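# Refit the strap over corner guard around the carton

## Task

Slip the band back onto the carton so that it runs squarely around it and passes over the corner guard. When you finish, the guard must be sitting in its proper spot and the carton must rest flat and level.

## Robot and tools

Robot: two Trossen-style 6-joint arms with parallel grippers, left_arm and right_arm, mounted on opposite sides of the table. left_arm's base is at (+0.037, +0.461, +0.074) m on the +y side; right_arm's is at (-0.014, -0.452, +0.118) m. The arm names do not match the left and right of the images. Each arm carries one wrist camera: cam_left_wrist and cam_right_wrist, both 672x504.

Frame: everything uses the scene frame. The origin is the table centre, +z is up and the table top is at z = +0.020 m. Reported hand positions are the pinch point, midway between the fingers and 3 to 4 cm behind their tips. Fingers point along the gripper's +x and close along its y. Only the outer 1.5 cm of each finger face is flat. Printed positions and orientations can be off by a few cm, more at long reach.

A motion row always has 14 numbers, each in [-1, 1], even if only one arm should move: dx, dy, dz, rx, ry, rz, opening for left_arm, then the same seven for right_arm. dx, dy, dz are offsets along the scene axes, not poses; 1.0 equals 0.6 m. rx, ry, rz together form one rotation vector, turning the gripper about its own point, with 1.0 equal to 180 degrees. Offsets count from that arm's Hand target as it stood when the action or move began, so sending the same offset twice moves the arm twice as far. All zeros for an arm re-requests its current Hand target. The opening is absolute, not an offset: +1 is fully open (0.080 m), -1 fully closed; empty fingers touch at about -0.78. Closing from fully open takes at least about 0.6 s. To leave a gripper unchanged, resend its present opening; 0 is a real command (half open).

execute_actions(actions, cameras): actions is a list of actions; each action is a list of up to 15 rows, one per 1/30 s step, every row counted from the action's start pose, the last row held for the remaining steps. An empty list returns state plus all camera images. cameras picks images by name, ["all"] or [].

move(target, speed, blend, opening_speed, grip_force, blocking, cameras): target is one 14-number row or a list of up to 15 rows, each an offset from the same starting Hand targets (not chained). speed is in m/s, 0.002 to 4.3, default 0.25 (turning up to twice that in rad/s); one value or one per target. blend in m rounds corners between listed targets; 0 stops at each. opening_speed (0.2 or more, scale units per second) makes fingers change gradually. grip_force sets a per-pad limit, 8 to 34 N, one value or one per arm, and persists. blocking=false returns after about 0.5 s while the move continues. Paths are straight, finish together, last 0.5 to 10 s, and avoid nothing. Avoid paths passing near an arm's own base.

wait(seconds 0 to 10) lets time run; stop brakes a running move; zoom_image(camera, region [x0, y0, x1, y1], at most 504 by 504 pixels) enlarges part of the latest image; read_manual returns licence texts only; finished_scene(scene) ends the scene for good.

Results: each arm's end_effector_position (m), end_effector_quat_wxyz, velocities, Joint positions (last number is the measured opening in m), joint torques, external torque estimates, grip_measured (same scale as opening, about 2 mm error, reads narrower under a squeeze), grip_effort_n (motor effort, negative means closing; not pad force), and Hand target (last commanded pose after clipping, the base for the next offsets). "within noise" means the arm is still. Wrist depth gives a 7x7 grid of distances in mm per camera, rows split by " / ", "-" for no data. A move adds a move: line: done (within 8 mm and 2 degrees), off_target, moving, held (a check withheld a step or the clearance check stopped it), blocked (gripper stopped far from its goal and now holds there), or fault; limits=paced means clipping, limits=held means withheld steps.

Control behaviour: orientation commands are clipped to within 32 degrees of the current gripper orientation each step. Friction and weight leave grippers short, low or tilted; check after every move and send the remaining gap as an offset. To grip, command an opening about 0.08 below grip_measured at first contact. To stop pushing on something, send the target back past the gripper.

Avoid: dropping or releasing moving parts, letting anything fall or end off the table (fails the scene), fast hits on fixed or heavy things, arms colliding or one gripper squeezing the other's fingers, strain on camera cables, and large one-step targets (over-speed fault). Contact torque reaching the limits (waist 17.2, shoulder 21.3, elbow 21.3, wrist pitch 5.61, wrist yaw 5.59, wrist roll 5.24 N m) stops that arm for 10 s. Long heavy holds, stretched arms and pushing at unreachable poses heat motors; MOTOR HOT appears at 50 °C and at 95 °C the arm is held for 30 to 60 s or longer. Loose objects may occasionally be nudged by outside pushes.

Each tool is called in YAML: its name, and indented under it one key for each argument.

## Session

execute_actions:
  actions: []

Scene clock: 0.00 s.
left_arm: end_effector_position=(+0.1869, +0.3360, +0.3095) grip_measured=+1.000 grip_effort_n=n/a end_effector_quat_wxyz=(+0.901, -0.114, +0.188, -0.375) | right_arm: end_effector_position=(-0.2709, -0.2284, +0.1384) grip_measured=+1.000 grip_effort_n=n/a end_effector_quat_wxyz=(+0.699, -0.374, +0.408, +0.453)
Joint positions: left_arm=[1.247 0.283 0.521 -0.531 0.499 -0.223 0.08] | right_arm=[1.024 1.982 1.244 -0.893 0.427 1.34 0.08]
Joint velocities: within noise
Joint torques (N m): no reading
External joint torques (N m): no reading
Heat: left arm: hottest elbow 36 °C (+0.0 °C/min); right arm: hottest wrist yaw 38 °C (+0.0 °C/min).
Wrist depth (mm): cam_left_wrist=[835 - - 1175 - 1716 2040 / 894 1103 1120 1471 1730 - 2079 / - 1169 - 1848 - 1966 1880 / 1343 1423 1787 2079 2376 795 2059 / 1351 1377 1567 497 552 101 425 / - 76 372 415 481 - - / - - 332 346 373 406 -] | cam_right_wrist=[174 179 186 194 202 193 160 / 173 177 185 192 201 209 220 / 172 176 180 191 199 209 218 / 170 175 183 190 198 207 216 / 170 173 180 189 196 203 216 / - - 180 187 194 189 85 / - 66 179 186 193 - 82]
Hand target: left_arm +0.1866, +0.3360, +0.3110; +0.901, -0.114, +0.186, -0.375 | right_arm -0.2711, -0.2281, +0.1389; +0.699, -0.373, +0.408, +0.454
Tool commands: left_gripper/opening=+1.0 right_gripper/opening=+1.0
camera_calibration:
cam_left_wrist: T_world_to_cam=[[-0.62343, -0.720933, 0.30264, 0.272791], [-0.605668, 0.200498, -0.770043, 0.315219], [0.49447, -0.663368, -0.561643, 0.377241], [0, 0, 0, 1]] pos_world=[0.17445, 0.383712, 0.372049]
cam_right_wrist: T_world_to_cam=[[0.940801, -0.305553, 0.146731, 0.177597], [-0.299281, -0.952041, -0.0636229, -0.257154], [0.159135, 0.0159426, -0.987128, 0.260297], [0, 0, 0, 1]] pos_world=[-0.285467, -0.194706, 0.214526]

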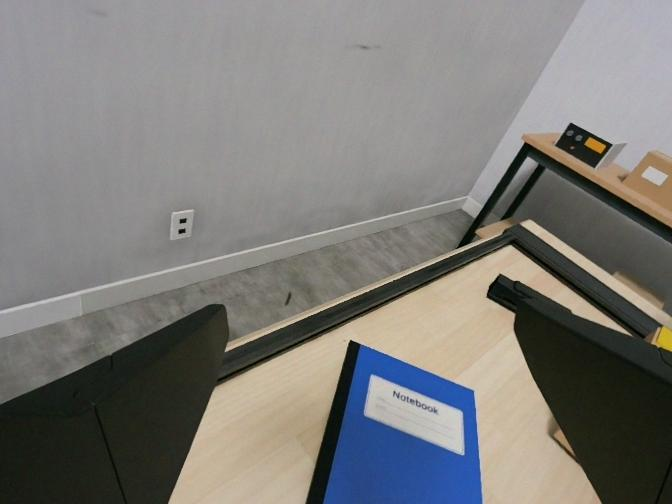

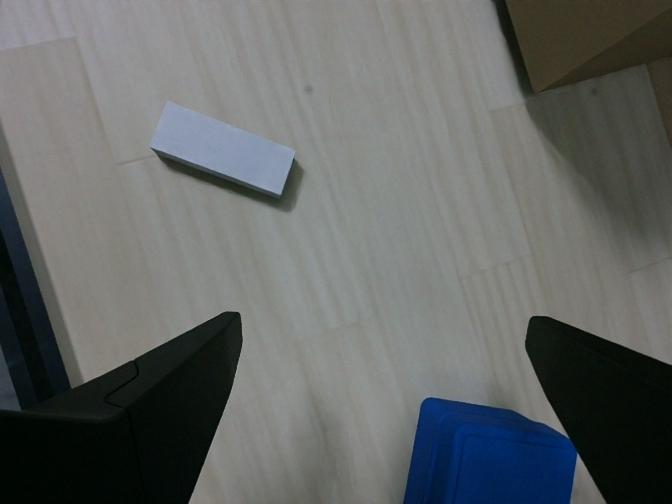

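move:
  target:
    - [-0.1,-0.05,0.12,0.08,-0.006,-0.09,1,0.05,-0.1,0.33,0.03,0.01,0.035,1]
    - [-0.361,-0.2,0.182,0.2405,-0.017,-0.2887,1,0.385,-0.036,0.435,0.0846,0.0355,0.1063,1]
  speed: 0.4
  blend: [0.05,0]
  cameras: ["all"]

Scene clock: 2.70 s.
left_arm: end_effector_position=(-0.0285, +0.2169, +0.4181) grip_measured=+1.000 grip_effort_n=-0.2 end_effector_quat_wxyz=(+0.635, +0.314, +0.317, -0.630) | right_arm: end_effector_position=(-0.0401, -0.2495, +0.4006) grip_measured=+1.000 grip_effort_n=1.2 end_effector_quat_wxyz=(+0.634, -0.316, +0.314, +0.632)
Joint positions: left_arm=[-0.41 1.257 1.732 -1.442 -0.244 -0.336 0.08] | right_arm=[0.223 0.944 1.294 -1.288 0.147 0.191 0.08]
Joint torques (N m): left_arm=[-0.36 -2.29 5.91 1.06 -0.09 0.23] | right_arm=[-0.27 -2.15 4.53 1.52 -0.11 -0.04]
External joint torques (N m): left_arm=[-0.36 0.55 0.75 -0.15 0.05 0.23] | right_arm=[-0.25 -0.99 -1.12 0.26 -0.2 -0.04]
Heat: left arm: hottest elbow 37 °C (+0.0 °C/min); right arm: hottest wrist yaw 38 °C (+0.0 °C/min).
Wrist depth (mm): cam_left_wrist=[- 623 410 405 400 569 1545 / 1451 562 433 408 411 537 545 / 1404 539 527 516 515 512 499 / 529 491 509 497 499 485 483 / 502 487 467 477 468 110 459 / - 76 455 456 450 - - / - 87 439 437 431 423 -] | cam_right_wrist=[1573 575 572 570 575 569 569 / 1499 536 540 536 542 523 519 / 1344 506 497 349 350 358 505 / 1328 482 472 341 338 472 480 / 466 462 457 457 458 462 463 / - - 432 432 433 98 85 / - 66 415 414 414 416 82]
Hand target: left_arm -0.0299, +0.2160, +0.4203; +0.633, +0.315, +0.314, -0.634 | right_arm -0.0402, -0.2497, +0.4000; +0.634, -0.314, +0.315, +0.633
Off the commanded pose: left_arm 0.003 m, 1 deg | right_arm 0.001 m, 0 deg.
move: done
camera_calibration:
cam_left_wrist: T_world_to_cam=[[-0.99864, 0.000398649, -0.0521358, 0.00105654], [0.0156673, 0.956048, -0.292791, -0.0534309], [0.0497276, -0.29321, -0.954754, 0.537097], [0, 0, 0, 1]] pos_world=[-0.0248163, 0.208564, 0.497206]
cam_right_wrist: T_world_to_cam=[[0.999992, 0.00370813, -0.00121571, 0.0543517], [0.00316403, -0.952795, -0.303598, -0.0834056], [-0.00228411, 0.303592, -0.952799, 0.534297], [0, 0, 0, 1]] pos_world=[-0.052867, -0.241878, 0.483822]

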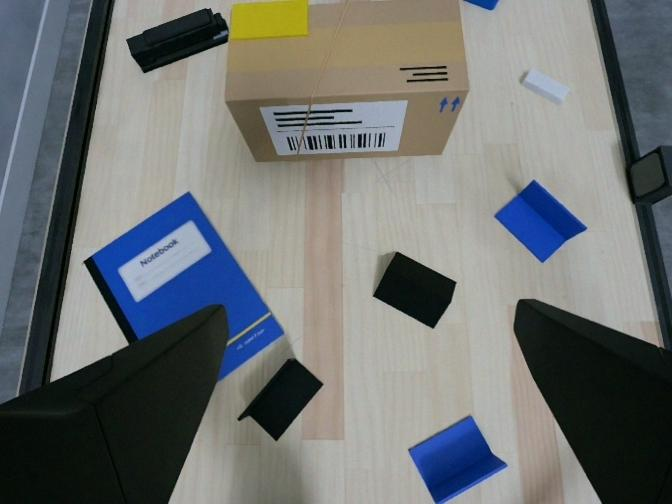

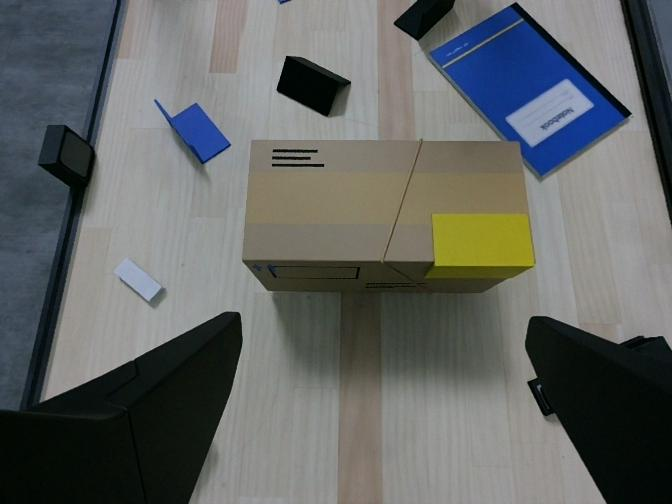

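zoom_image:
  camera: "cam_right_wrist"
  region: [340, 120, 560, 310]

zoom_image:
  camera: "cam_left_wrist"
  region: [210, 0, 480, 180]

Scaled by 2.291 from the camera's 672x504 image, which has a finer 960x720 frame.

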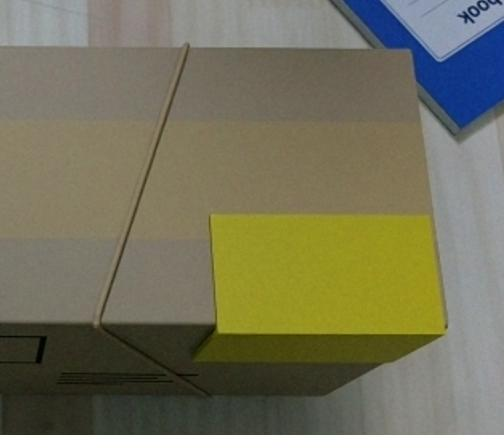

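Scaled by 1.867 from the camera's 672x504 image, which has a finer 960x720 frame.

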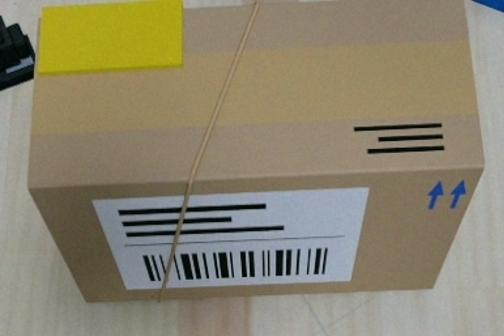

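move:
  target: [0.083,-0.21,-0.11,0,0,0,-0.15,0.043,0.101,-0.30,0,0,0,-0.15]
  speed: 0.25
  cameras: ["all"]

zoom_image:
  camera: "cam_right_wrist"
  region: [250, 170, 490, 350]

zoom_image:
  camera: "cam_left_wrist"
  region: [200, 40, 480, 250]

Scene clock: 5.03 s.
left_arm: end_effector_position=(+0.0191, +0.0917, +0.3555) grip_measured=-0.147 grip_effort_n=-14.7 end_effector_quat_wxyz=(+0.634, +0.313, +0.315, -0.633) | right_arm: end_effector_position=(-0.0143, -0.1874, +0.2254) grip_measured=-0.148 grip_effort_n=-12.8 end_effector_quat_wxyz=(+0.637, -0.311, +0.310, +0.634)
Joint positions: left_arm=[-0.068 1.502 1.62 -1.039 -0.039 -0.053 0.028] | right_arm=[-0.008 1.024 0.588 -0.473 0.009 0.006 0.028]
Joint torques (N m): left_arm=[0.27 -5.05 5.57 1.55 0.07 0.24] | right_arm=[-0.34 -2.33 4.51 1.57 -0.19 -0.04]
External joint torques (N m): left_arm=[0.24 0.65 -0.65 0.27 0.09 0.24] | right_arm=[-0.31 0.28 -2.06 0.26 -0.19 -0.04]
Heat: left arm: hottest elbow 37 °C (+11.9 °C/min); right arm: hottest wrist yaw 38 °C (+0.0 °C/min).
Wrist depth (mm): cam_left_wrist=[1491 509 506 499 496 474 484 / 1432 491 467 301 302 299 459 / 461 457 444 296 293 291 435 / 431 437 429 424 418 417 415 / 413 414 418 410 407 403 392 / 397 - 69 390 89 - 384 / - - 70 370 - - -] | cam_right_wrist=[364 360 178 358 358 174 174 / 329 167 167 167 167 166 166 / 158 158 158 158 157 159 159 / 149 149 149 148 148 146 - / 282 278 179 178 147 276 279 / 271 272 - 267 100 - 270 / - - - 257 253 75 -]
Hand target: left_arm +0.0199, +0.0900, +0.3542; +0.633, +0.315, +0.314, -0.634 | right_arm -0.0143, -0.1891, +0.2198; +0.634, -0.314, +0.315, +0.633
Off the commanded pose: left_arm 0.002 m, 0 deg | right_arm 0.006 m, 1 deg.
move: done
camera_calibration:
cam_left_wrist: T_world_to_cam=[[-0.99869, 0.00594821, -0.0508241, 0.0443378], [0.0208203, 0.954524, -0.297405, 0.0488679], [0.0467439, -0.298074, -0.953398, 0.438355], [0, 0, 0, 1]] pos_world=[0.0227719, 0.0837526, 0.434713]
cam_right_wrist: T_world_to_cam=[[0.999993, 0.00312642, -0.00188765, 0.0282175], [0.00236387, -0.948089, -0.317996, -0.0733866], [-0.00278384, 0.317989, -0.94809, 0.350198], [0, 0, 0, 1]] pos_world=[-0.027069, -0.181025, 0.308736]

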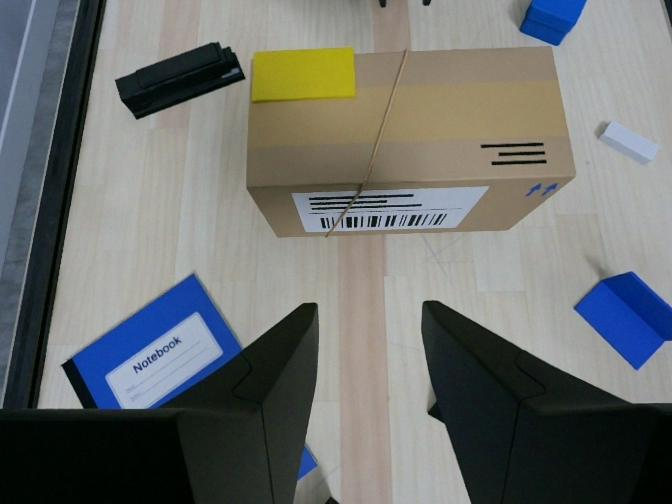

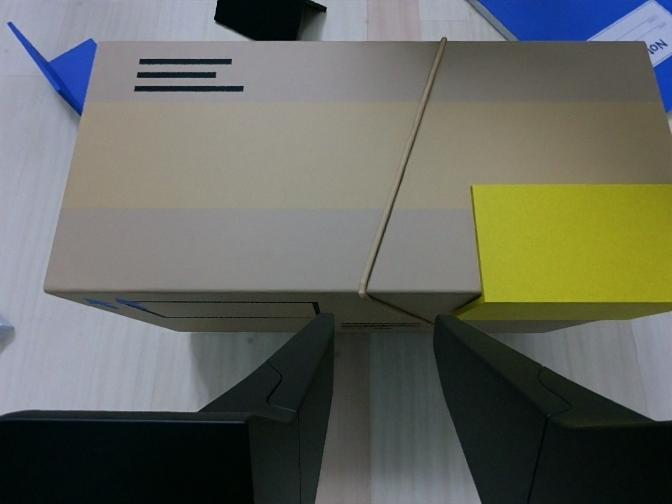

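Scaled by 2.100 from the camera's 672x504 image, which has a finer 960x720 frame.

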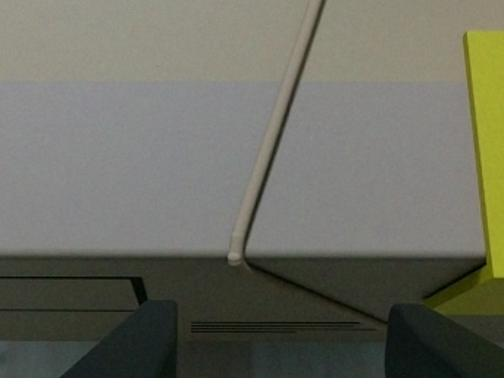

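Scaled by 1.800 from the camera's 672x504 image, which has a finer 960x720 frame.

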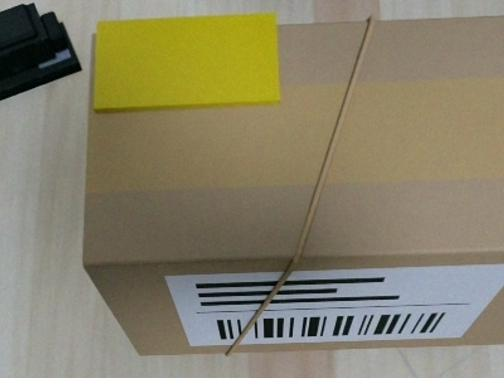

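move:
  target: [0,0,0,0,0,0,-0.15,-0.0075,0.034,-0.057,0,0,0,-0.3]
  speed: 0.1
  cameras: ["all"]

zoom_image:
  camera: "cam_right_wrist"
  region: [280, 200, 490, 360]

zoom_image:
  camera: "cam_left_wrist"
  region: [330, 0, 490, 120]

Scene clock: 6.33 s.
left_arm: end_effector_position=(+0.0191, +0.0917, +0.3555) grip_measured=-0.147 grip_effort_n=-14.7 end_effector_quat_wxyz=(+0.634, +0.313, +0.315, -0.633) | right_arm: end_effector_position=(-0.0180, -0.1695, +0.1949) grip_measured=-0.297 grip_effort_n=-14.7 end_effector_quat_wxyz=(+0.636, -0.309, +0.310, +0.636)
Joint positions: left_arm=[-0.068 1.502 1.62 -1.039 -0.039 -0.053 0.028] | right_arm=[0.008 1.16 0.528 -0.275 0.014 0.019 0.022]
Joint torques (N m): left_arm=[0.29 -5.02 5.58 1.54 0.04 0.26] | right_arm=[0.3 -0.33 4.21 3.14 0.09 0.12]
External joint torques (N m): left_arm=[0.3 0.68 -0.64 0.26 0.07 0.25] | right_arm=[0.29 2.91 -2.09 1.83 0.09 0.12]
Heat: left arm: hottest elbow 37 °C (+9.5 °C/min); right arm: hottest wrist yaw 38 °C (+0.0 °C/min).
Wrist depth (mm): cam_left_wrist=[- 508 509 501 314 460 482 / 484 478 470 302 301 299 458 / 466 457 444 297 292 291 437 / 437 434 431 422 418 414 417 / 422 409 411 407 408 400 395 / 400 - 69 388 89 - 384 / - - 70 371 - - -] | cam_right_wrist=[336 144 143 143 143 140 141 / 134 134 134 134 133 133 131 / 127 126 126 125 125 125 126 / - 119 118 118 117 117 116 / 250 115 114 113 113 111 110 / 245 244 - 239 91 242 243 / - - - 228 86 - -]
Hand target: left_arm +0.0199, +0.0900, +0.3542; +0.633, +0.315, +0.314, -0.634 | right_arm -0.0188, -0.1687, +0.1857; +0.634, -0.314, +0.315, +0.633
Off the commanded pose: left_arm 0.002 m, 0 deg | right_arm 0.009 m, 1 deg.
move: off_target (right_arm)
camera_calibration:
cam_left_wrist: T_world_to_cam=[[-0.99869, 0.00594821, -0.0508241, 0.0443378], [0.0208203, 0.954524, -0.297405, 0.0488679], [0.0467439, -0.298074, -0.953398, 0.438355], [0, 0, 0, 1]] pos_world=[0.0227719, 0.0837526, 0.434713]
cam_right_wrist: T_world_to_cam=[[0.999971, 0.00522821, -0.00560739, 0.0328975], [0.00316174, -0.947538, -0.319628, -0.0657209], [-0.0069843, 0.319601, -0.947526, 0.31562], [0, 0, 0, 1]] pos_world=[-0.0304843, -0.163317, 0.278236]

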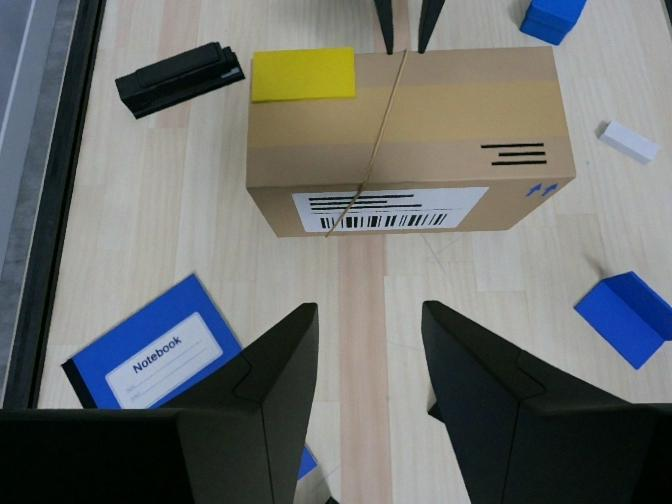

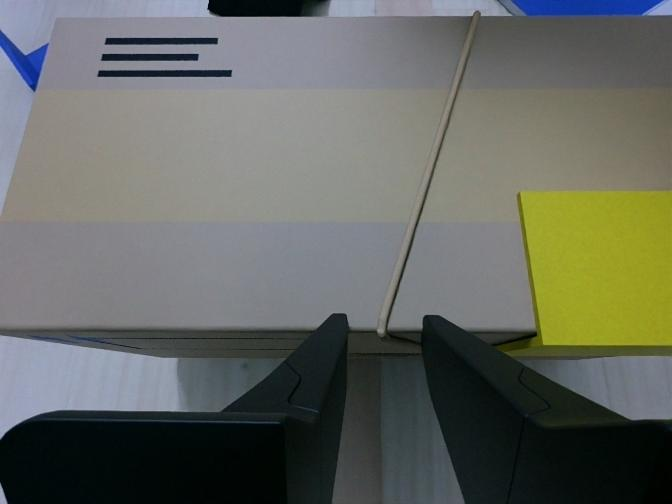

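Scaled by 2.400 from the camera's 672x504 image, which has a finer 960x720 frame.

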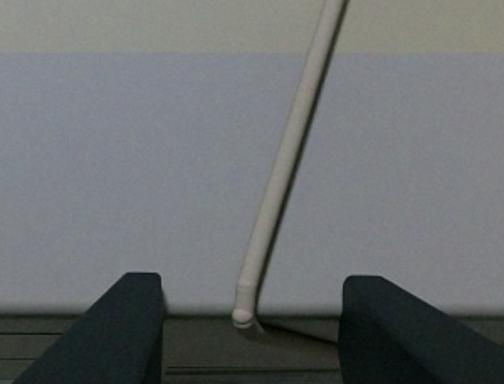

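Scaled by 3.150 from the camera's 672x504 image, which has a finer 960x720 frame.

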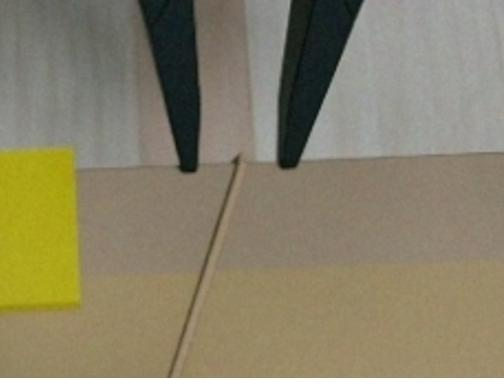

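move:
  target:
    - [0,0,0,0,0,0,-0.15,0,0.003,-0.005,0,0,0,-0.3]
    - [0,0,0,0,0,0,-0.15,0,0.003,-0.005,0,0,0,-1]
    - [0,0,0,0,0,0,-0.15,0,-0.018,0.037,0,0,0,-1]
    - [0,0,0,0,0,0,-0.15,0,-0.018,0.077,0,0,0,-1]
  speed: 0.08
  blend: [0,0,0.01,0]
  cameras: ["all"]

zoom_image:
  camera: "cam_right_wrist"
  region: [280, 200, 490, 360]

zoom_image:
  camera: "cam_left_wrist"
  region: [330, 0, 490, 120]

Scene clock: 8.87 s.
left_arm: end_effector_position=(+0.0191, +0.0917, +0.3555) grip_measured=-0.147 grip_effort_n=-14.7 end_effector_quat_wxyz=(+0.634, +0.313, +0.315, -0.633) | right_arm: end_effector_position=(-0.0167, -0.1834, +0.2204) grip_measured=-0.765 grip_effort_n=-70.5 end_effector_quat_wxyz=(+0.631, -0.326, +0.324, +0.625)
Joint positions: left_arm=[-0.068 1.502 1.62 -1.039 -0.039 -0.053 0.028] | right_arm=[0.009 1.083 0.62 -0.492 0.023 0.021 0.001]
Joint torques (N m): left_arm=[0.29 -5.01 5.57 1.54 0.04 0.25] | right_arm=[0.33 -5.11 7.76 0.93 -0.17 0.12]
External joint torques (N m): left_arm=[0.29 0.65 -0.59 0.28 0.06 0.25] | right_arm=[0.31 -2.21 1.34 -0.3 -0.17 0.12]
Heat: left arm: hottest elbow 37 °C (+6.8 °C/min); right arm: hottest wrist pitch 38 °C (+20.3 °C/min).
Wrist depth (mm): cam_left_wrist=[1442 506 506 498 490 484 482 / 1423 478 311 305 302 299 459 / 467 457 445 297 293 290 433 / 437 439 431 422 419 415 417 / 418 427 415 410 406 402 395 / 396 - 69 388 89 - 381 / - - 70 370 - - -] | cam_right_wrist=[333 163 162 163 162 162 162 / 156 154 154 154 154 154 154 / - 147 147 146 146 - 148 / - 140 140 140 140 138 137 / 273 272 272 142 142 272 272 / 264 266 266 - 79 265 265 / - - - - - - -]
Hand target: left_arm +0.0199, +0.0900, +0.3542; +0.633, +0.315, +0.314, -0.634 | right_arm -0.0188, -0.1795, +0.2319; +0.634, -0.314, +0.315, +0.633
Off the commanded pose: left_arm 0.002 m, 0 deg | right_arm 0.012 m, 2 deg.
move: off_target (right_arm); target 2's new opening was sent with right_arm's hand 0.011 m and 1 deg from that target
camera_calibration:
cam_left_wrist: T_world_to_cam=[[-0.99869, 0.00594821, -0.0508241, 0.0443378], [0.0208203, 0.954524, -0.297405, 0.0488679], [0.0467439, -0.298074, -0.953398, 0.438355], [0, 0, 0, 1]] pos_world=[0.0227719, 0.0837526, 0.434713]
cam_right_wrist: T_world_to_cam=[[0.999998, -0.000104269, 0.00206689, 0.0290067], [0.000464973, -0.961876, -0.273486, -0.0836292], [0.00201661, 0.273486, -0.961874, 0.339159], [0, 0, 0, 1]] pos_world=[-0.0296517, -0.173193, 0.303297]

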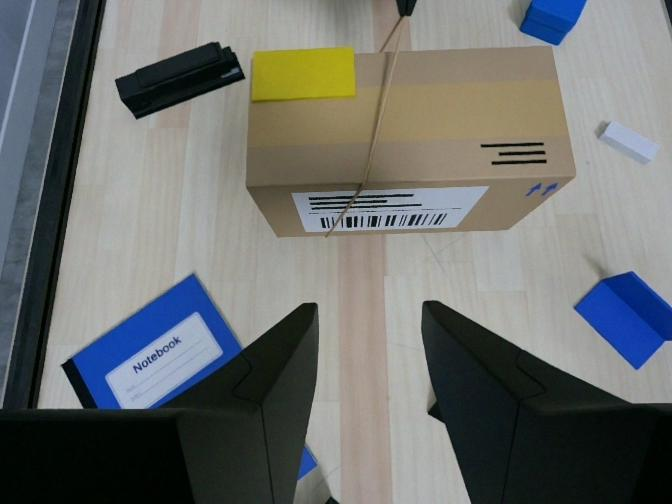

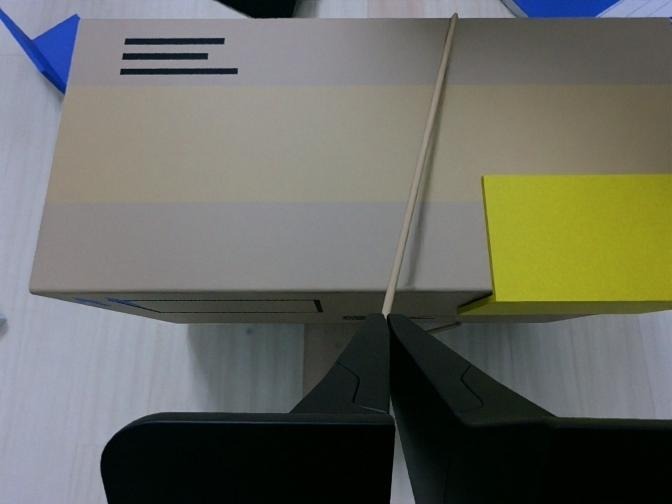

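Scaled by 2.400 from the camera's 672x504 image, which has a finer 960x720 frame.

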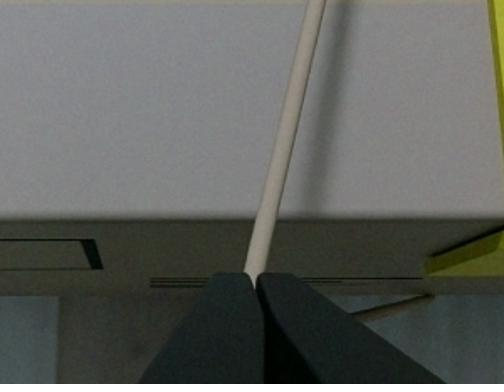

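Scaled by 3.150 from the camera's 672x504 image, which has a finer 960x720 frame.

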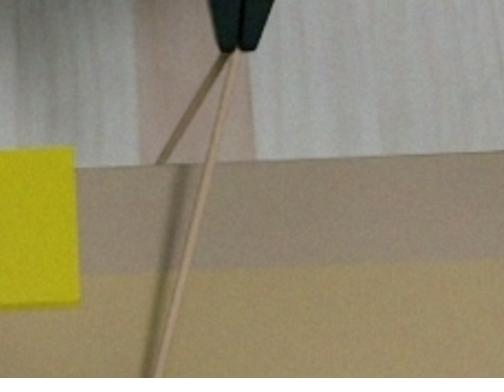

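move:
  target: [0,0,0,0,0,0,-0.15,0.157,0,0,0,0,0,-1]
  speed: 0.12
  cameras: ["all"]

zoom_image:
  camera: "cam_left_wrist"
  region: [210, 20, 450, 260]

Scene clock: 10.30 s.
left_arm: end_effector_position=(+0.0191, +0.0917, +0.3555) grip_measured=-0.147 grip_effort_n=-14.7 end_effector_quat_wxyz=(+0.634, +0.313, +0.315, -0.633) | right_arm: end_effector_position=(+0.0712, -0.1832, +0.2249) grip_measured=-0.765 grip_effort_n=-70.5 end_effector_quat_wxyz=(+0.628, -0.318, +0.321, +0.633)
Joint positions: left_arm=[-0.068 1.502 1.62 -1.039 -0.039 -0.053 0.028] | right_arm=[-0.463 1.171 0.685 -0.503 -0.267 -0.369 0.001]
Joint torques (N m): left_arm=[0.31 -5.04 5.57 1.55 0.04 0.25] | right_arm=[-0.76 -3.6 7.74 0.98 -0.21 -0.05]
External joint torques (N m): left_arm=[0.28 0.68 -0.69 0.25 0.07 0.25] | right_arm=[-0.79 -0.19 1.39 -0.2 -0.05 -0.05]
Heat: left arm: hottest elbow 37 °C (+5.8 °C/min); right arm: hottest wrist pitch 38 °C (+17.5 °C/min).
Wrist depth (mm): cam_left_wrist=[1413 510 510 497 496 478 481 / 1471 479 468 302 302 298 459 / 462 454 444 296 294 289 433 / 435 438 429 423 420 417 415 / 412 431 419 407 409 401 390 / 398 - 69 388 89 - 384 / - - 70 370 - - -] | cam_right_wrist=[357 173 349 347 339 - - / 166 165 164 162 163 312 319 / 157 156 155 155 153 306 304 / 149 148 146 143 143 290 290 / 280 236 232 139 138 277 276 / 275 272 273 - 79 268 264 / - - - - - - -]
Hand target: left_arm +0.0199, +0.0900, +0.3542; +0.633, +0.315, +0.314, -0.634 | right_arm +0.0754, -0.1794, +0.2320; +0.634, -0.314, +0.315, +0.633
Off the commanded pose: left_arm 0.002 m, 0 deg | right_arm 0.009 m, 1 deg.
move: off_target (right_arm)
camera_calibration:
cam_left_wrist: T_world_to_cam=[[-0.99869, 0.00594821, -0.0508241, 0.0443378], [0.0208203, 0.954524, -0.297405, 0.0488679], [0.0467439, -0.298074, -0.953398, 0.438355], [0, 0, 0, 1]] pos_world=[0.0227719, 0.0837526, 0.434713]
cam_right_wrist: T_world_to_cam=[[0.999867, 0.0104323, -0.0124974, -0.0536088], [0.0063601, -0.956999, -0.29002, -0.0779463], [-0.0149856, 0.289902, -0.956939, 0.346292], [0, 0, 0, 1]] pos_world=[0.0592868, -0.174426, 0.308104]

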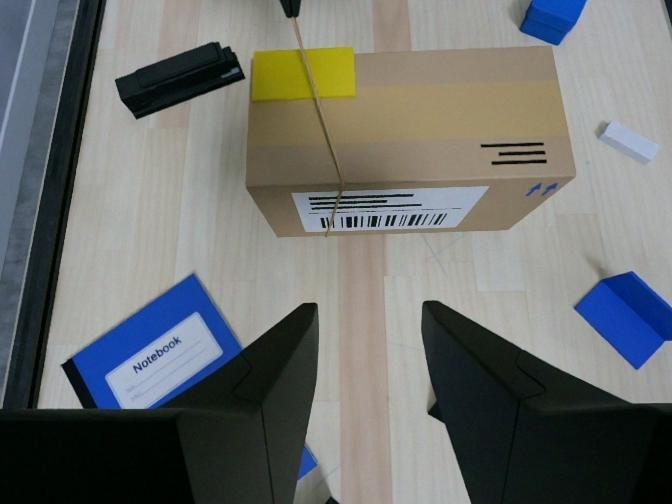

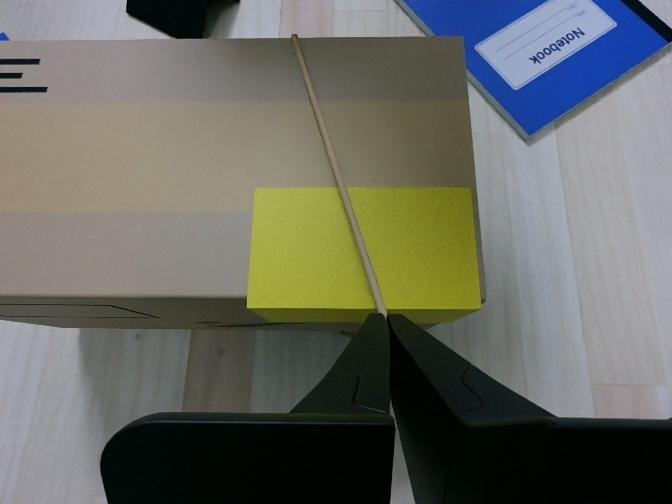

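Scaled by 2.100 from the camera's 672x504 image, which has a finer 960x720 frame.

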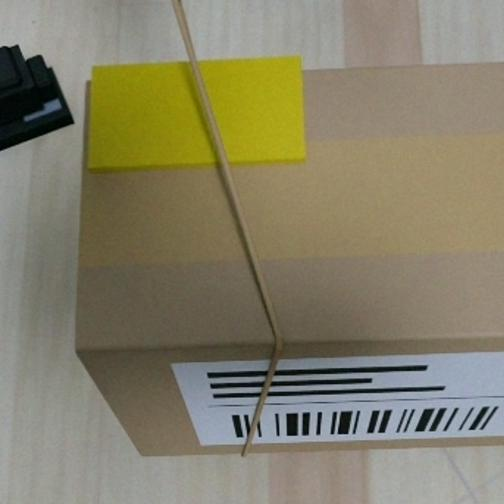

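move:
  target: [0,0,0,0,0,0,-0.15,0.037,0,0,0,0,0,-1]
  speed: 0.12
  cameras: ["all"]

zoom_image:
  camera: "cam_left_wrist"
  region: [210, 20, 450, 260]

Scene clock: 11.33 s.
left_arm: end_effector_position=(+0.0191, +0.0917, +0.3555) grip_measured=-0.147 grip_effort_n=-14.7 end_effector_quat_wxyz=(+0.634, +0.313, +0.315, -0.633) | right_arm: end_effector_position=(+0.0917, -0.1828, +0.2247) grip_measured=-0.765 grip_effort_n=-70.5 end_effector_quat_wxyz=(+0.626, -0.317, +0.322, +0.635)
Joint positions: left_arm=[-0.068 1.502 1.62 -1.039 -0.039 -0.053 0.028] | right_arm=[-0.554 1.224 0.72 -0.511 -0.322 -0.451 0.001]
Joint torques (N m): left_arm=[0.29 -5.02 5.58 1.55 0.04 0.25] | right_arm=[-0.95 -3.87 7.75 1 -0.15 -0.05]
External joint torques (N m): left_arm=[0.31 0.67 -0.59 0.29 0.05 0.25] | right_arm=[-0.92 -0.13 1.44 -0.14 0.04 -0.05]
Heat: left arm: hottest elbow 37 °C (+5.3 °C/min); right arm: hottest wrist pitch 38 °C (+15.9 °C/min).
Wrist depth (mm): cam_left_wrist=[1461 511 498 502 494 476 481 / 1377 473 473 303 302 299 460 / 467 460 443 296 293 289 434 / 439 436 430 422 420 417 413 / 416 416 417 405 408 404 399 / 401 - 69 388 89 - 383 / - - 70 370 - - -] | cam_right_wrist=[361 174 353 348 - - 330 / 168 166 164 162 315 316 319 / 157 156 156 155 304 306 303 / 150 148 145 140 288 288 289 / 282 235 228 113 278 276 275 / 275 274 274 - 79 266 264 / - - - - - - -]
Hand target: left_arm +0.0199, +0.0900, +0.3542; +0.633, +0.315, +0.314, -0.634 | right_arm +0.0976, -0.1794, +0.2319; +0.634, -0.314, +0.315, +0.633
Off the commanded pose: left_arm 0.002 m, 0 deg | right_arm 0.010 m, 1 deg.
move: off_target (right_arm)
camera_calibration:
cam_left_wrist: T_world_to_cam=[[-0.99869, 0.00594821, -0.0508241, 0.0443378], [0.0208203, 0.954524, -0.297405, 0.0488679], [0.0467439, -0.298074, -0.953398, 0.438355], [0, 0, 0, 1]] pos_world=[0.0227719, 0.0837526, 0.434713]
cam_right_wrist: T_world_to_cam=[[0.999754, 0.014462, -0.0168118, -0.0723518], [0.00896024, -0.956892, -0.290307, -0.0779193], [-0.0202855, 0.290085, -0.956786, 0.346827], [0, 0, 0, 1]] pos_world=[0.0800677, -0.174123, 0.308002]

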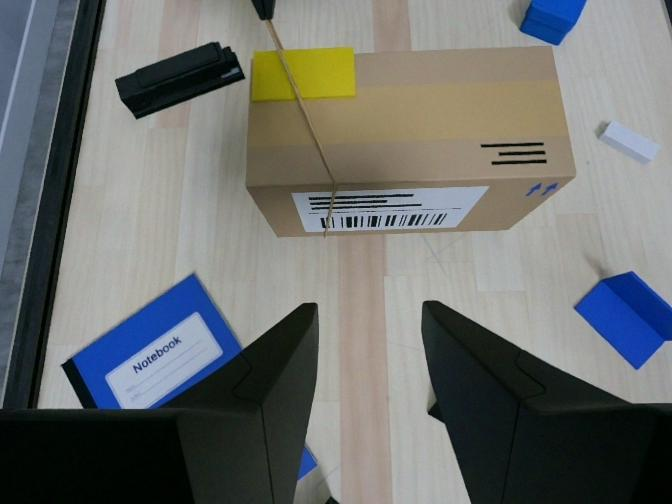

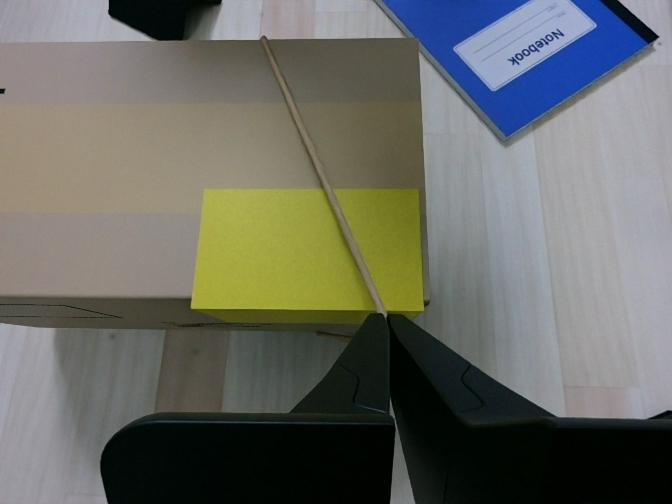

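Scaled by 2.100 from the camera's 672x504 image, which has a finer 960x720 frame.

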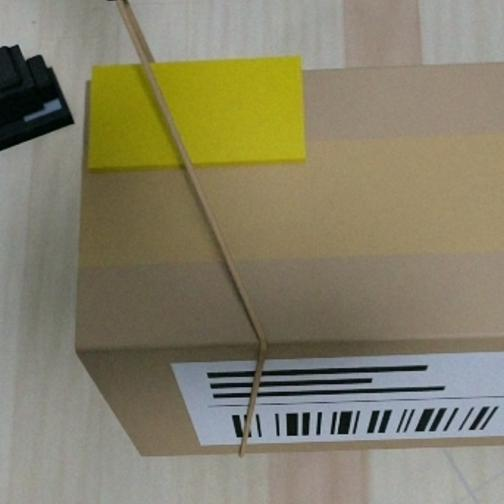

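move:
  target:
    - [0.02,-0.07,-0.1,0,0,0,-0.3,-0.068,0,0,0,0,0,-1]
    - [0.027,-0.19,-0.245,0,0,0,-0.3,-0.068,0.012,-0.050,0,0,0,-1]
  speed: [0.15,0.1]
  blend: [0.008,0]
  cameras: ["all"]

zoom_image:
  camera: "cam_left_wrist"
  region: [280, 230, 460, 365]

zoom_image:
  camera: "cam_right_wrist"
  region: [230, 170, 510, 380]

Scene clock: 14.17 s.
left_arm: end_effector_position=(+0.0349, -0.0200, +0.2060) grip_measured=-0.297 grip_effort_n=-14.7 end_effector_quat_wxyz=(+0.633, +0.316, +0.318, -0.632) | right_arm: end_effector_position=(+0.0571, -0.1706, +0.2062) grip_measured=-0.765 grip_effort_n=-70.5 end_effector_quat_wxyz=(+0.634, -0.312, +0.311, +0.636)
Joint positions: left_arm=[-0.01 1.891 1.462 -0.501 -0.004 -0.006 0.022] | right_arm=[-0.375 1.204 0.61 -0.349 -0.218 -0.291 0.001]
Joint torques (N m): left_arm=[0.3 -7.47 7.13 1.51 0.06 0.26] | right_arm=[0.1 -3.39 4.54 1.52 0.03 0.11]
External joint torques (N m): left_arm=[0.29 1.37 0.64 0.24 0.07 0.25] | right_arm=[0.09 0.15 -1.72 0.29 0.16 0.11]
Heat: left arm: hottest elbow 38 °C (+8.5 °C/min); right arm: hottest wrist pitch 38 °C (+12.7 °C/min).
Wrist depth (mm): cam_left_wrist=[273 266 128 127 128 130 128 / 291 289 126 124 123 122 122 / 282 279 121 118 118 116 115 / 270 263 115 113 112 112 111 / 257 253 112 112 110 233 243 / 250 - - 239 80 - 237 / - - - 230 75 - -] | cam_right_wrist=[341 153 154 152 151 - - / 146 145 145 144 145 143 306 / 139 137 136 136 135 285 290 / 129 129 128 125 - 271 275 / 125 125 124 119 119 257 260 / 253 254 255 - 79 251 247 / - - - - - - -]
Hand target: left_arm +0.0360, -0.0240, +0.2072; +0.633, +0.315, +0.314, -0.634 | right_arm +0.0568, -0.1723, +0.2019; +0.634, -0.314, +0.315, +0.633
Off the commanded pose: left_arm 0.004 m, 1 deg | right_arm 0.005 m, 1 deg.
move: done
camera_calibration:
cam_left_wrist: T_world_to_cam=[[-0.998676, 0.00632624, -0.0510568, 0.0531605], [0.0208252, 0.95718, -0.288742, 0.108996], [0.0470439, -0.289423, -0.956044, 0.262455], [0, 0, 0, 1]] pos_world=[0.0384733, -0.0287042, 0.285104]
cam_right_wrist: T_world_to_cam=[[0.999955, 0.00865061, -0.00396269, -0.0419504], [0.00696252, -0.949088, -0.314934, -0.06484], [-0.00648531, 0.314892, -0.949105, 0.326643], [0, 0, 0, 1]] pos_world=[0.0445183, -0.164033, 0.289432]

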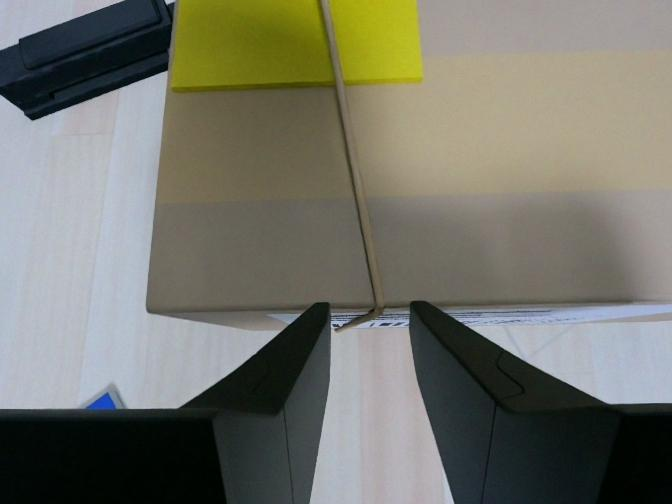

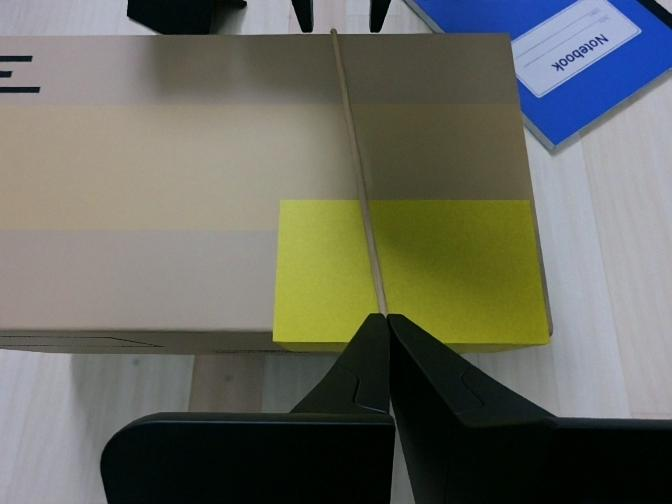

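Scaled by 2.800 from the camera's 672x504 image, which has a finer 960x720 frame.

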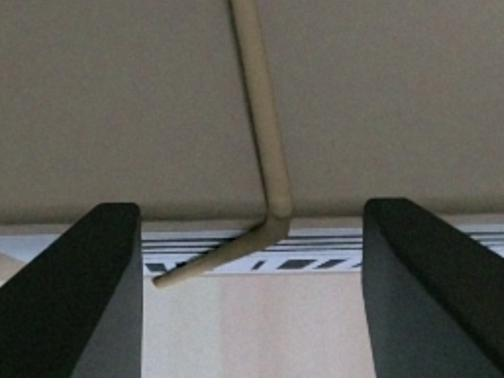

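Scaled by 1.800 from the camera's 672x504 image, which has a finer 960x720 frame.

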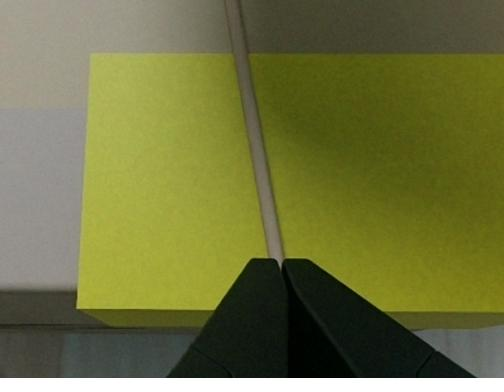

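move:
  target:
    - [-0.005,0.003,-0.02,0,0,0,-0.3,0,0,0,0,0,0,-1]
    - [-0.005,0.003,-0.02,0,0,0,-1,0,0,0,0,0,0,-1]
    - [-0.005,0.022,0.02,0,0,0,-1,0,0,0,0,0,0,-1]
    - [0.027,0.022,0.02,0,0,0,-1,0,0,0,0,0,0,-1]
  speed: 0.07
  blend: [0,0,0.004,0]
  cameras: ["all"]

zoom_image:
  camera: "cam_left_wrist"
  region: [280, 230, 460, 365]

zoom_image:
  camera: "cam_right_wrist"
  region: [230, 170, 510, 380]

Scene clock: 17.57 s.
left_arm: end_effector_position=(+0.0508, -0.0118, +0.2066) grip_measured=-0.772 grip_effort_n=-29.1 end_effector_quat_wxyz=(+0.629, +0.321, +0.324, -0.630) | right_arm: end_effector_position=(+0.0572, -0.1703, +0.2063) grip_measured=-0.765 grip_effort_n=-70.5 end_effector_quat_wxyz=(+0.634, -0.312, +0.310, +0.636)
Joint positions: left_arm=[0.032 1.87 1.446 -0.523 0.024 0.027 0] | right_arm=[-0.374 1.204 0.61 -0.347 -0.217 -0.291 0.001]
Joint torques (N m): left_arm=[0.21 -10.84 6.12 0.84 0.02 0.29] | right_arm=[0.07 -3.41 4.53 1.4 0.02 0.1]
External joint torques (N m): left_arm=[0.17 -2.07 -0.39 -0.41 0.01 0.29] | right_arm=[0.09 0.18 -1.81 0.14 0.15 0.1]
Heat: left arm: hottest elbow 38 °C (+6.8 °C/min); right arm: hottest wrist pitch 38 °C (+10.2 °C/min).
Wrist depth (mm): cam_left_wrist=[- 294 128 126 126 128 126 / 289 290 124 123 122 121 121 / 278 277 120 117 118 116 115 / 267 266 114 114 113 112 112 / 257 254 252 91 248 245 244 / 247 247 - - - 241 238 / - - - - - - -] | cam_right_wrist=[339 153 155 153 153 319 318 / 146 146 145 144 145 147 302 / 139 137 137 137 135 284 291 / 130 129 129 126 125 128 274 / 126 125 125 119 118 256 261 / 253 255 254 - 79 250 248 / - - - - - - -]
Hand target: left_arm +0.0522, -0.0108, +0.2193; +0.633, +0.315, +0.314, -0.634 | right_arm +0.0568, -0.1723, +0.2019; +0.634, -0.314, +0.315, +0.633
Off the commanded pose: left_arm 0.013 m, 1 deg | right_arm 0.005 m, 1 deg.
move: off_target (left_arm); target 2's new opening was sent with left_arm's hand 0.011 m and 1 deg from that target
camera_calibration:
cam_left_wrist: T_world_to_cam=[[-0.998798, 0.0082092, -0.0483151, 0.068567], [0.0210806, 0.961969, -0.272344, 0.0975904], [0.0442419, -0.273035, -0.960986, 0.265981], [0, 0, 0, 1]] pos_world=[0.0546599, -0.0218197, 0.285495]
cam_right_wrist: T_world_to_cam=[[0.999955, 0.00891026, -0.00312833, -0.0421523], [0.00746387, -0.948656, -0.316221, -0.0642556], [-0.00578532, 0.316183, -0.94868, 0.326859], [0, 0, 0, 1]] pos_world=[0.044521, -0.163928, 0.289634]

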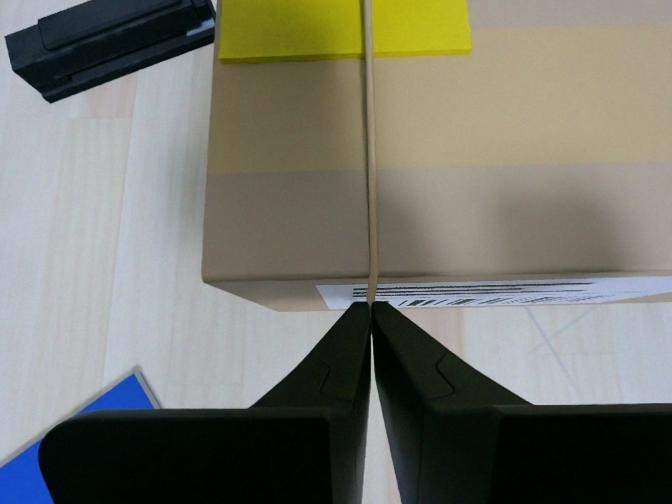

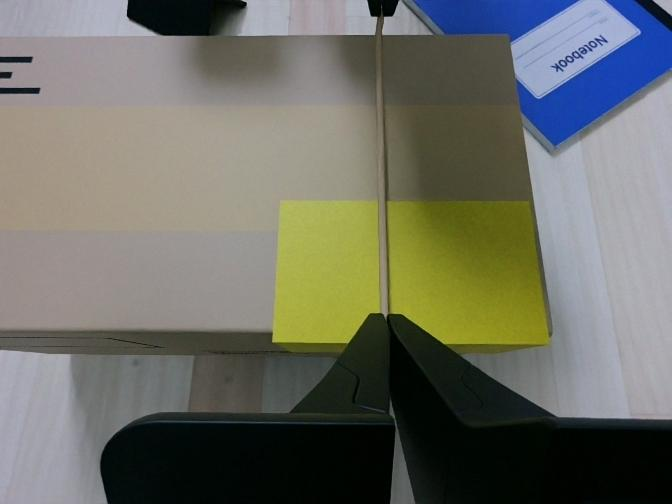

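Scaled by 2.800 from the camera's 672x504 image, which has a finer 960x720 frame.

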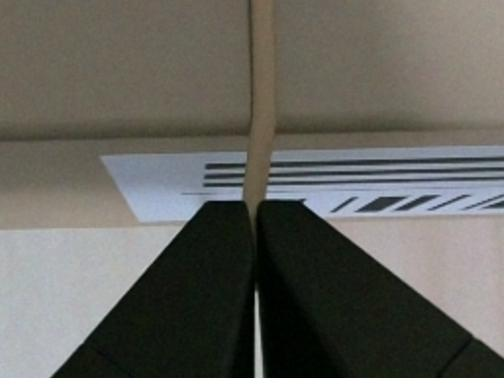

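Scaled by 1.800 from the camera's 672x504 image, which has a finer 960x720 frame.

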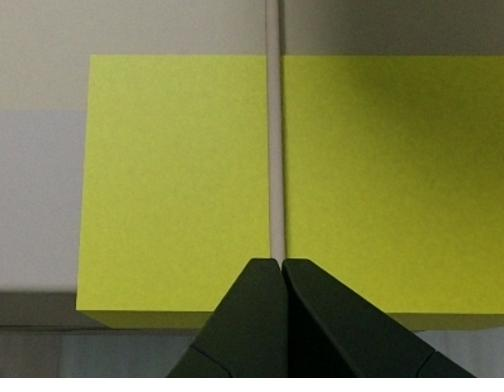

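move:
  target:
    - [0,-0.014,-0.015,0,0,0,-1,0,0,0,0,0,0,-1]
    - [0,-0.014,-0.015,0,0,0,-0.5,0,0,0.003,0,0,0,-0.5]
  speed: 0.06
  cameras: ["all"]

zoom_image:
  camera: "cam_left_wrist"
  region: [280, 200, 460, 335]

zoom_image:
  camera: "cam_right_wrist"
  region: [230, 170, 510, 380]

Scene clock: 19.73 s.
left_arm: end_effector_position=(+0.0509, -0.0156, +0.2073) grip_measured=-0.504 grip_effort_n=14.2 end_effector_quat_wxyz=(+0.632, +0.317, +0.319, -0.632) | right_arm: end_effector_position=(+0.0571, -0.1710, +0.2058) grip_measured=-0.503 grip_effort_n=14.7 end_effector_quat_wxyz=(+0.634, -0.313, +0.311, +0.635)
Joint positions: left_arm=[0.032 1.876 1.449 -0.506 0.024 0.027 0.012] | right_arm=[-0.374 1.204 0.61 -0.351 -0.216 -0.291 0.012]
Joint torques (N m): left_arm=[0.25 -7.93 7.1 1.42 0.01 0.23] | right_arm=[0.04 -3.74 5.11 1.07 -0.01 0.1]
External joint torques (N m): left_arm=[0.32 0.84 0.56 0.13 -0.02 0.22] | right_arm=[0.07 -0.21 -1.16 -0.17 0.11 0.1]
Heat: left arm: hottest elbow 38 °C (+6.1 °C/min); right arm: hottest wrist pitch 38 °C (+9.1 °C/min).
Wrist depth (mm): cam_left_wrist=[311 278 131 129 130 131 130 / 293 294 - 126 124 123 123 / 283 280 122 119 120 118 116 / 270 269 116 115 114 114 113 / 259 257 250 101 170 246 245 / 250 249 - 238 82 242 239 / - - - 231 67 - -] | cam_right_wrist=[341 154 154 152 150 - - / 145 145 145 144 144 296 304 / 138 136 136 135 134 287 289 / 129 129 128 125 122 278 273 / 125 125 124 119 119 256 260 / 253 254 - - 79 251 248 / - - - 238 - - -]
Hand target: left_arm +0.0522, -0.0191, +0.2102; +0.633, +0.315, +0.314, -0.634 | right_arm +0.0568, -0.1723, +0.2037; +0.634, -0.314, +0.315, +0.633
Off the commanded pose: left_arm 0.005 m, 1 deg | right_arm 0.003 m, 0 deg.
move: done
camera_calibration:
cam_left_wrist: T_world_to_cam=[[-0.998774, 0.0074881, -0.0489329, 0.0688883], [0.0211881, 0.958035, -0.285867, 0.104145], [0.0447388, -0.286553, -0.957019, 0.264533], [0, 0, 0, 1]] pos_world=[0.0547623, -0.0244875, 0.286306]
cam_right_wrist: T_world_to_cam=[[0.999962, 0.00785062, -0.00382312, -0.0421232], [0.00626263, -0.949888, -0.312527, -0.0659302], [-0.00608506, 0.312491, -0.949901, 0.32624], [0, 0, 0, 1]] pos_world=[0.0445196, -0.164243, 0.28913]

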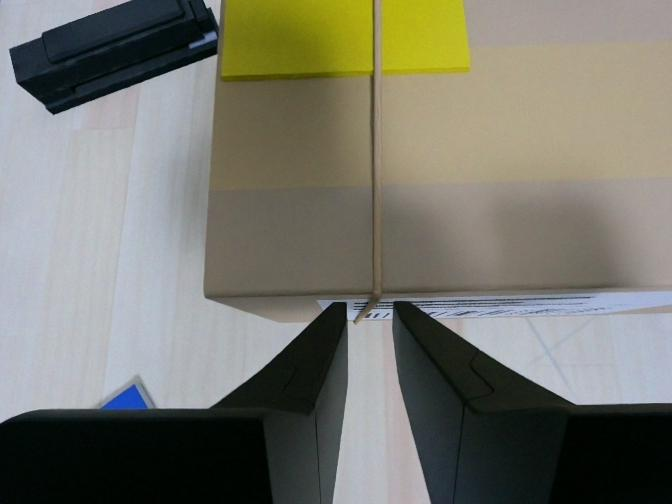

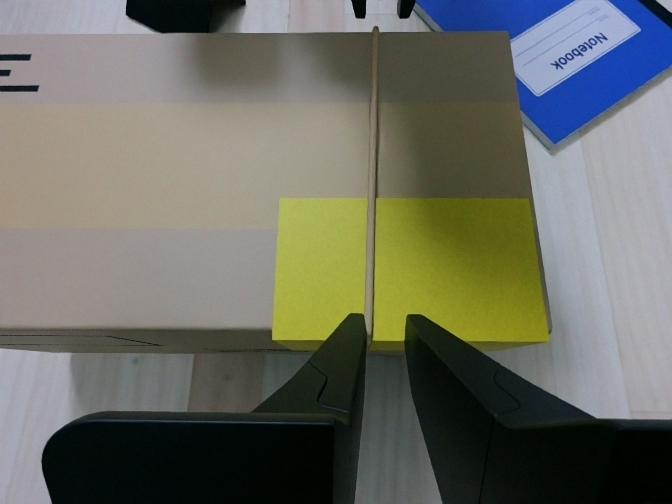

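Scaled by 2.800 from the camera's 672x504 image, which has a finer 960x720 frame.

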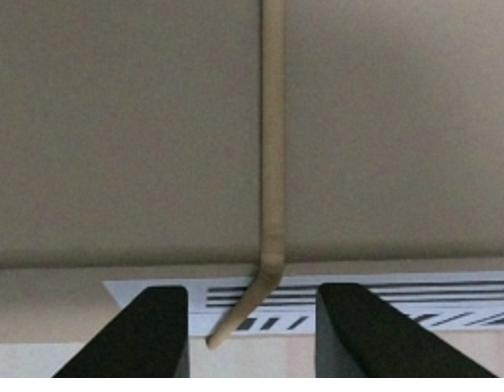

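Scaled by 1.800 from the camera's 672x504 image, which has a finer 960x720 frame.

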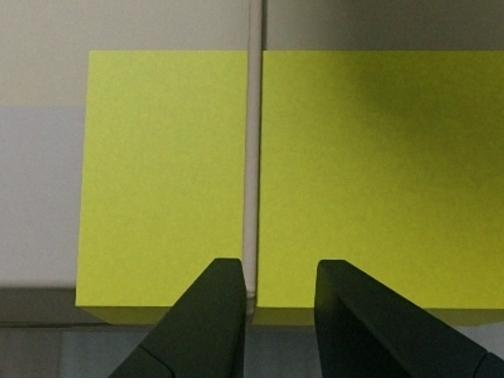

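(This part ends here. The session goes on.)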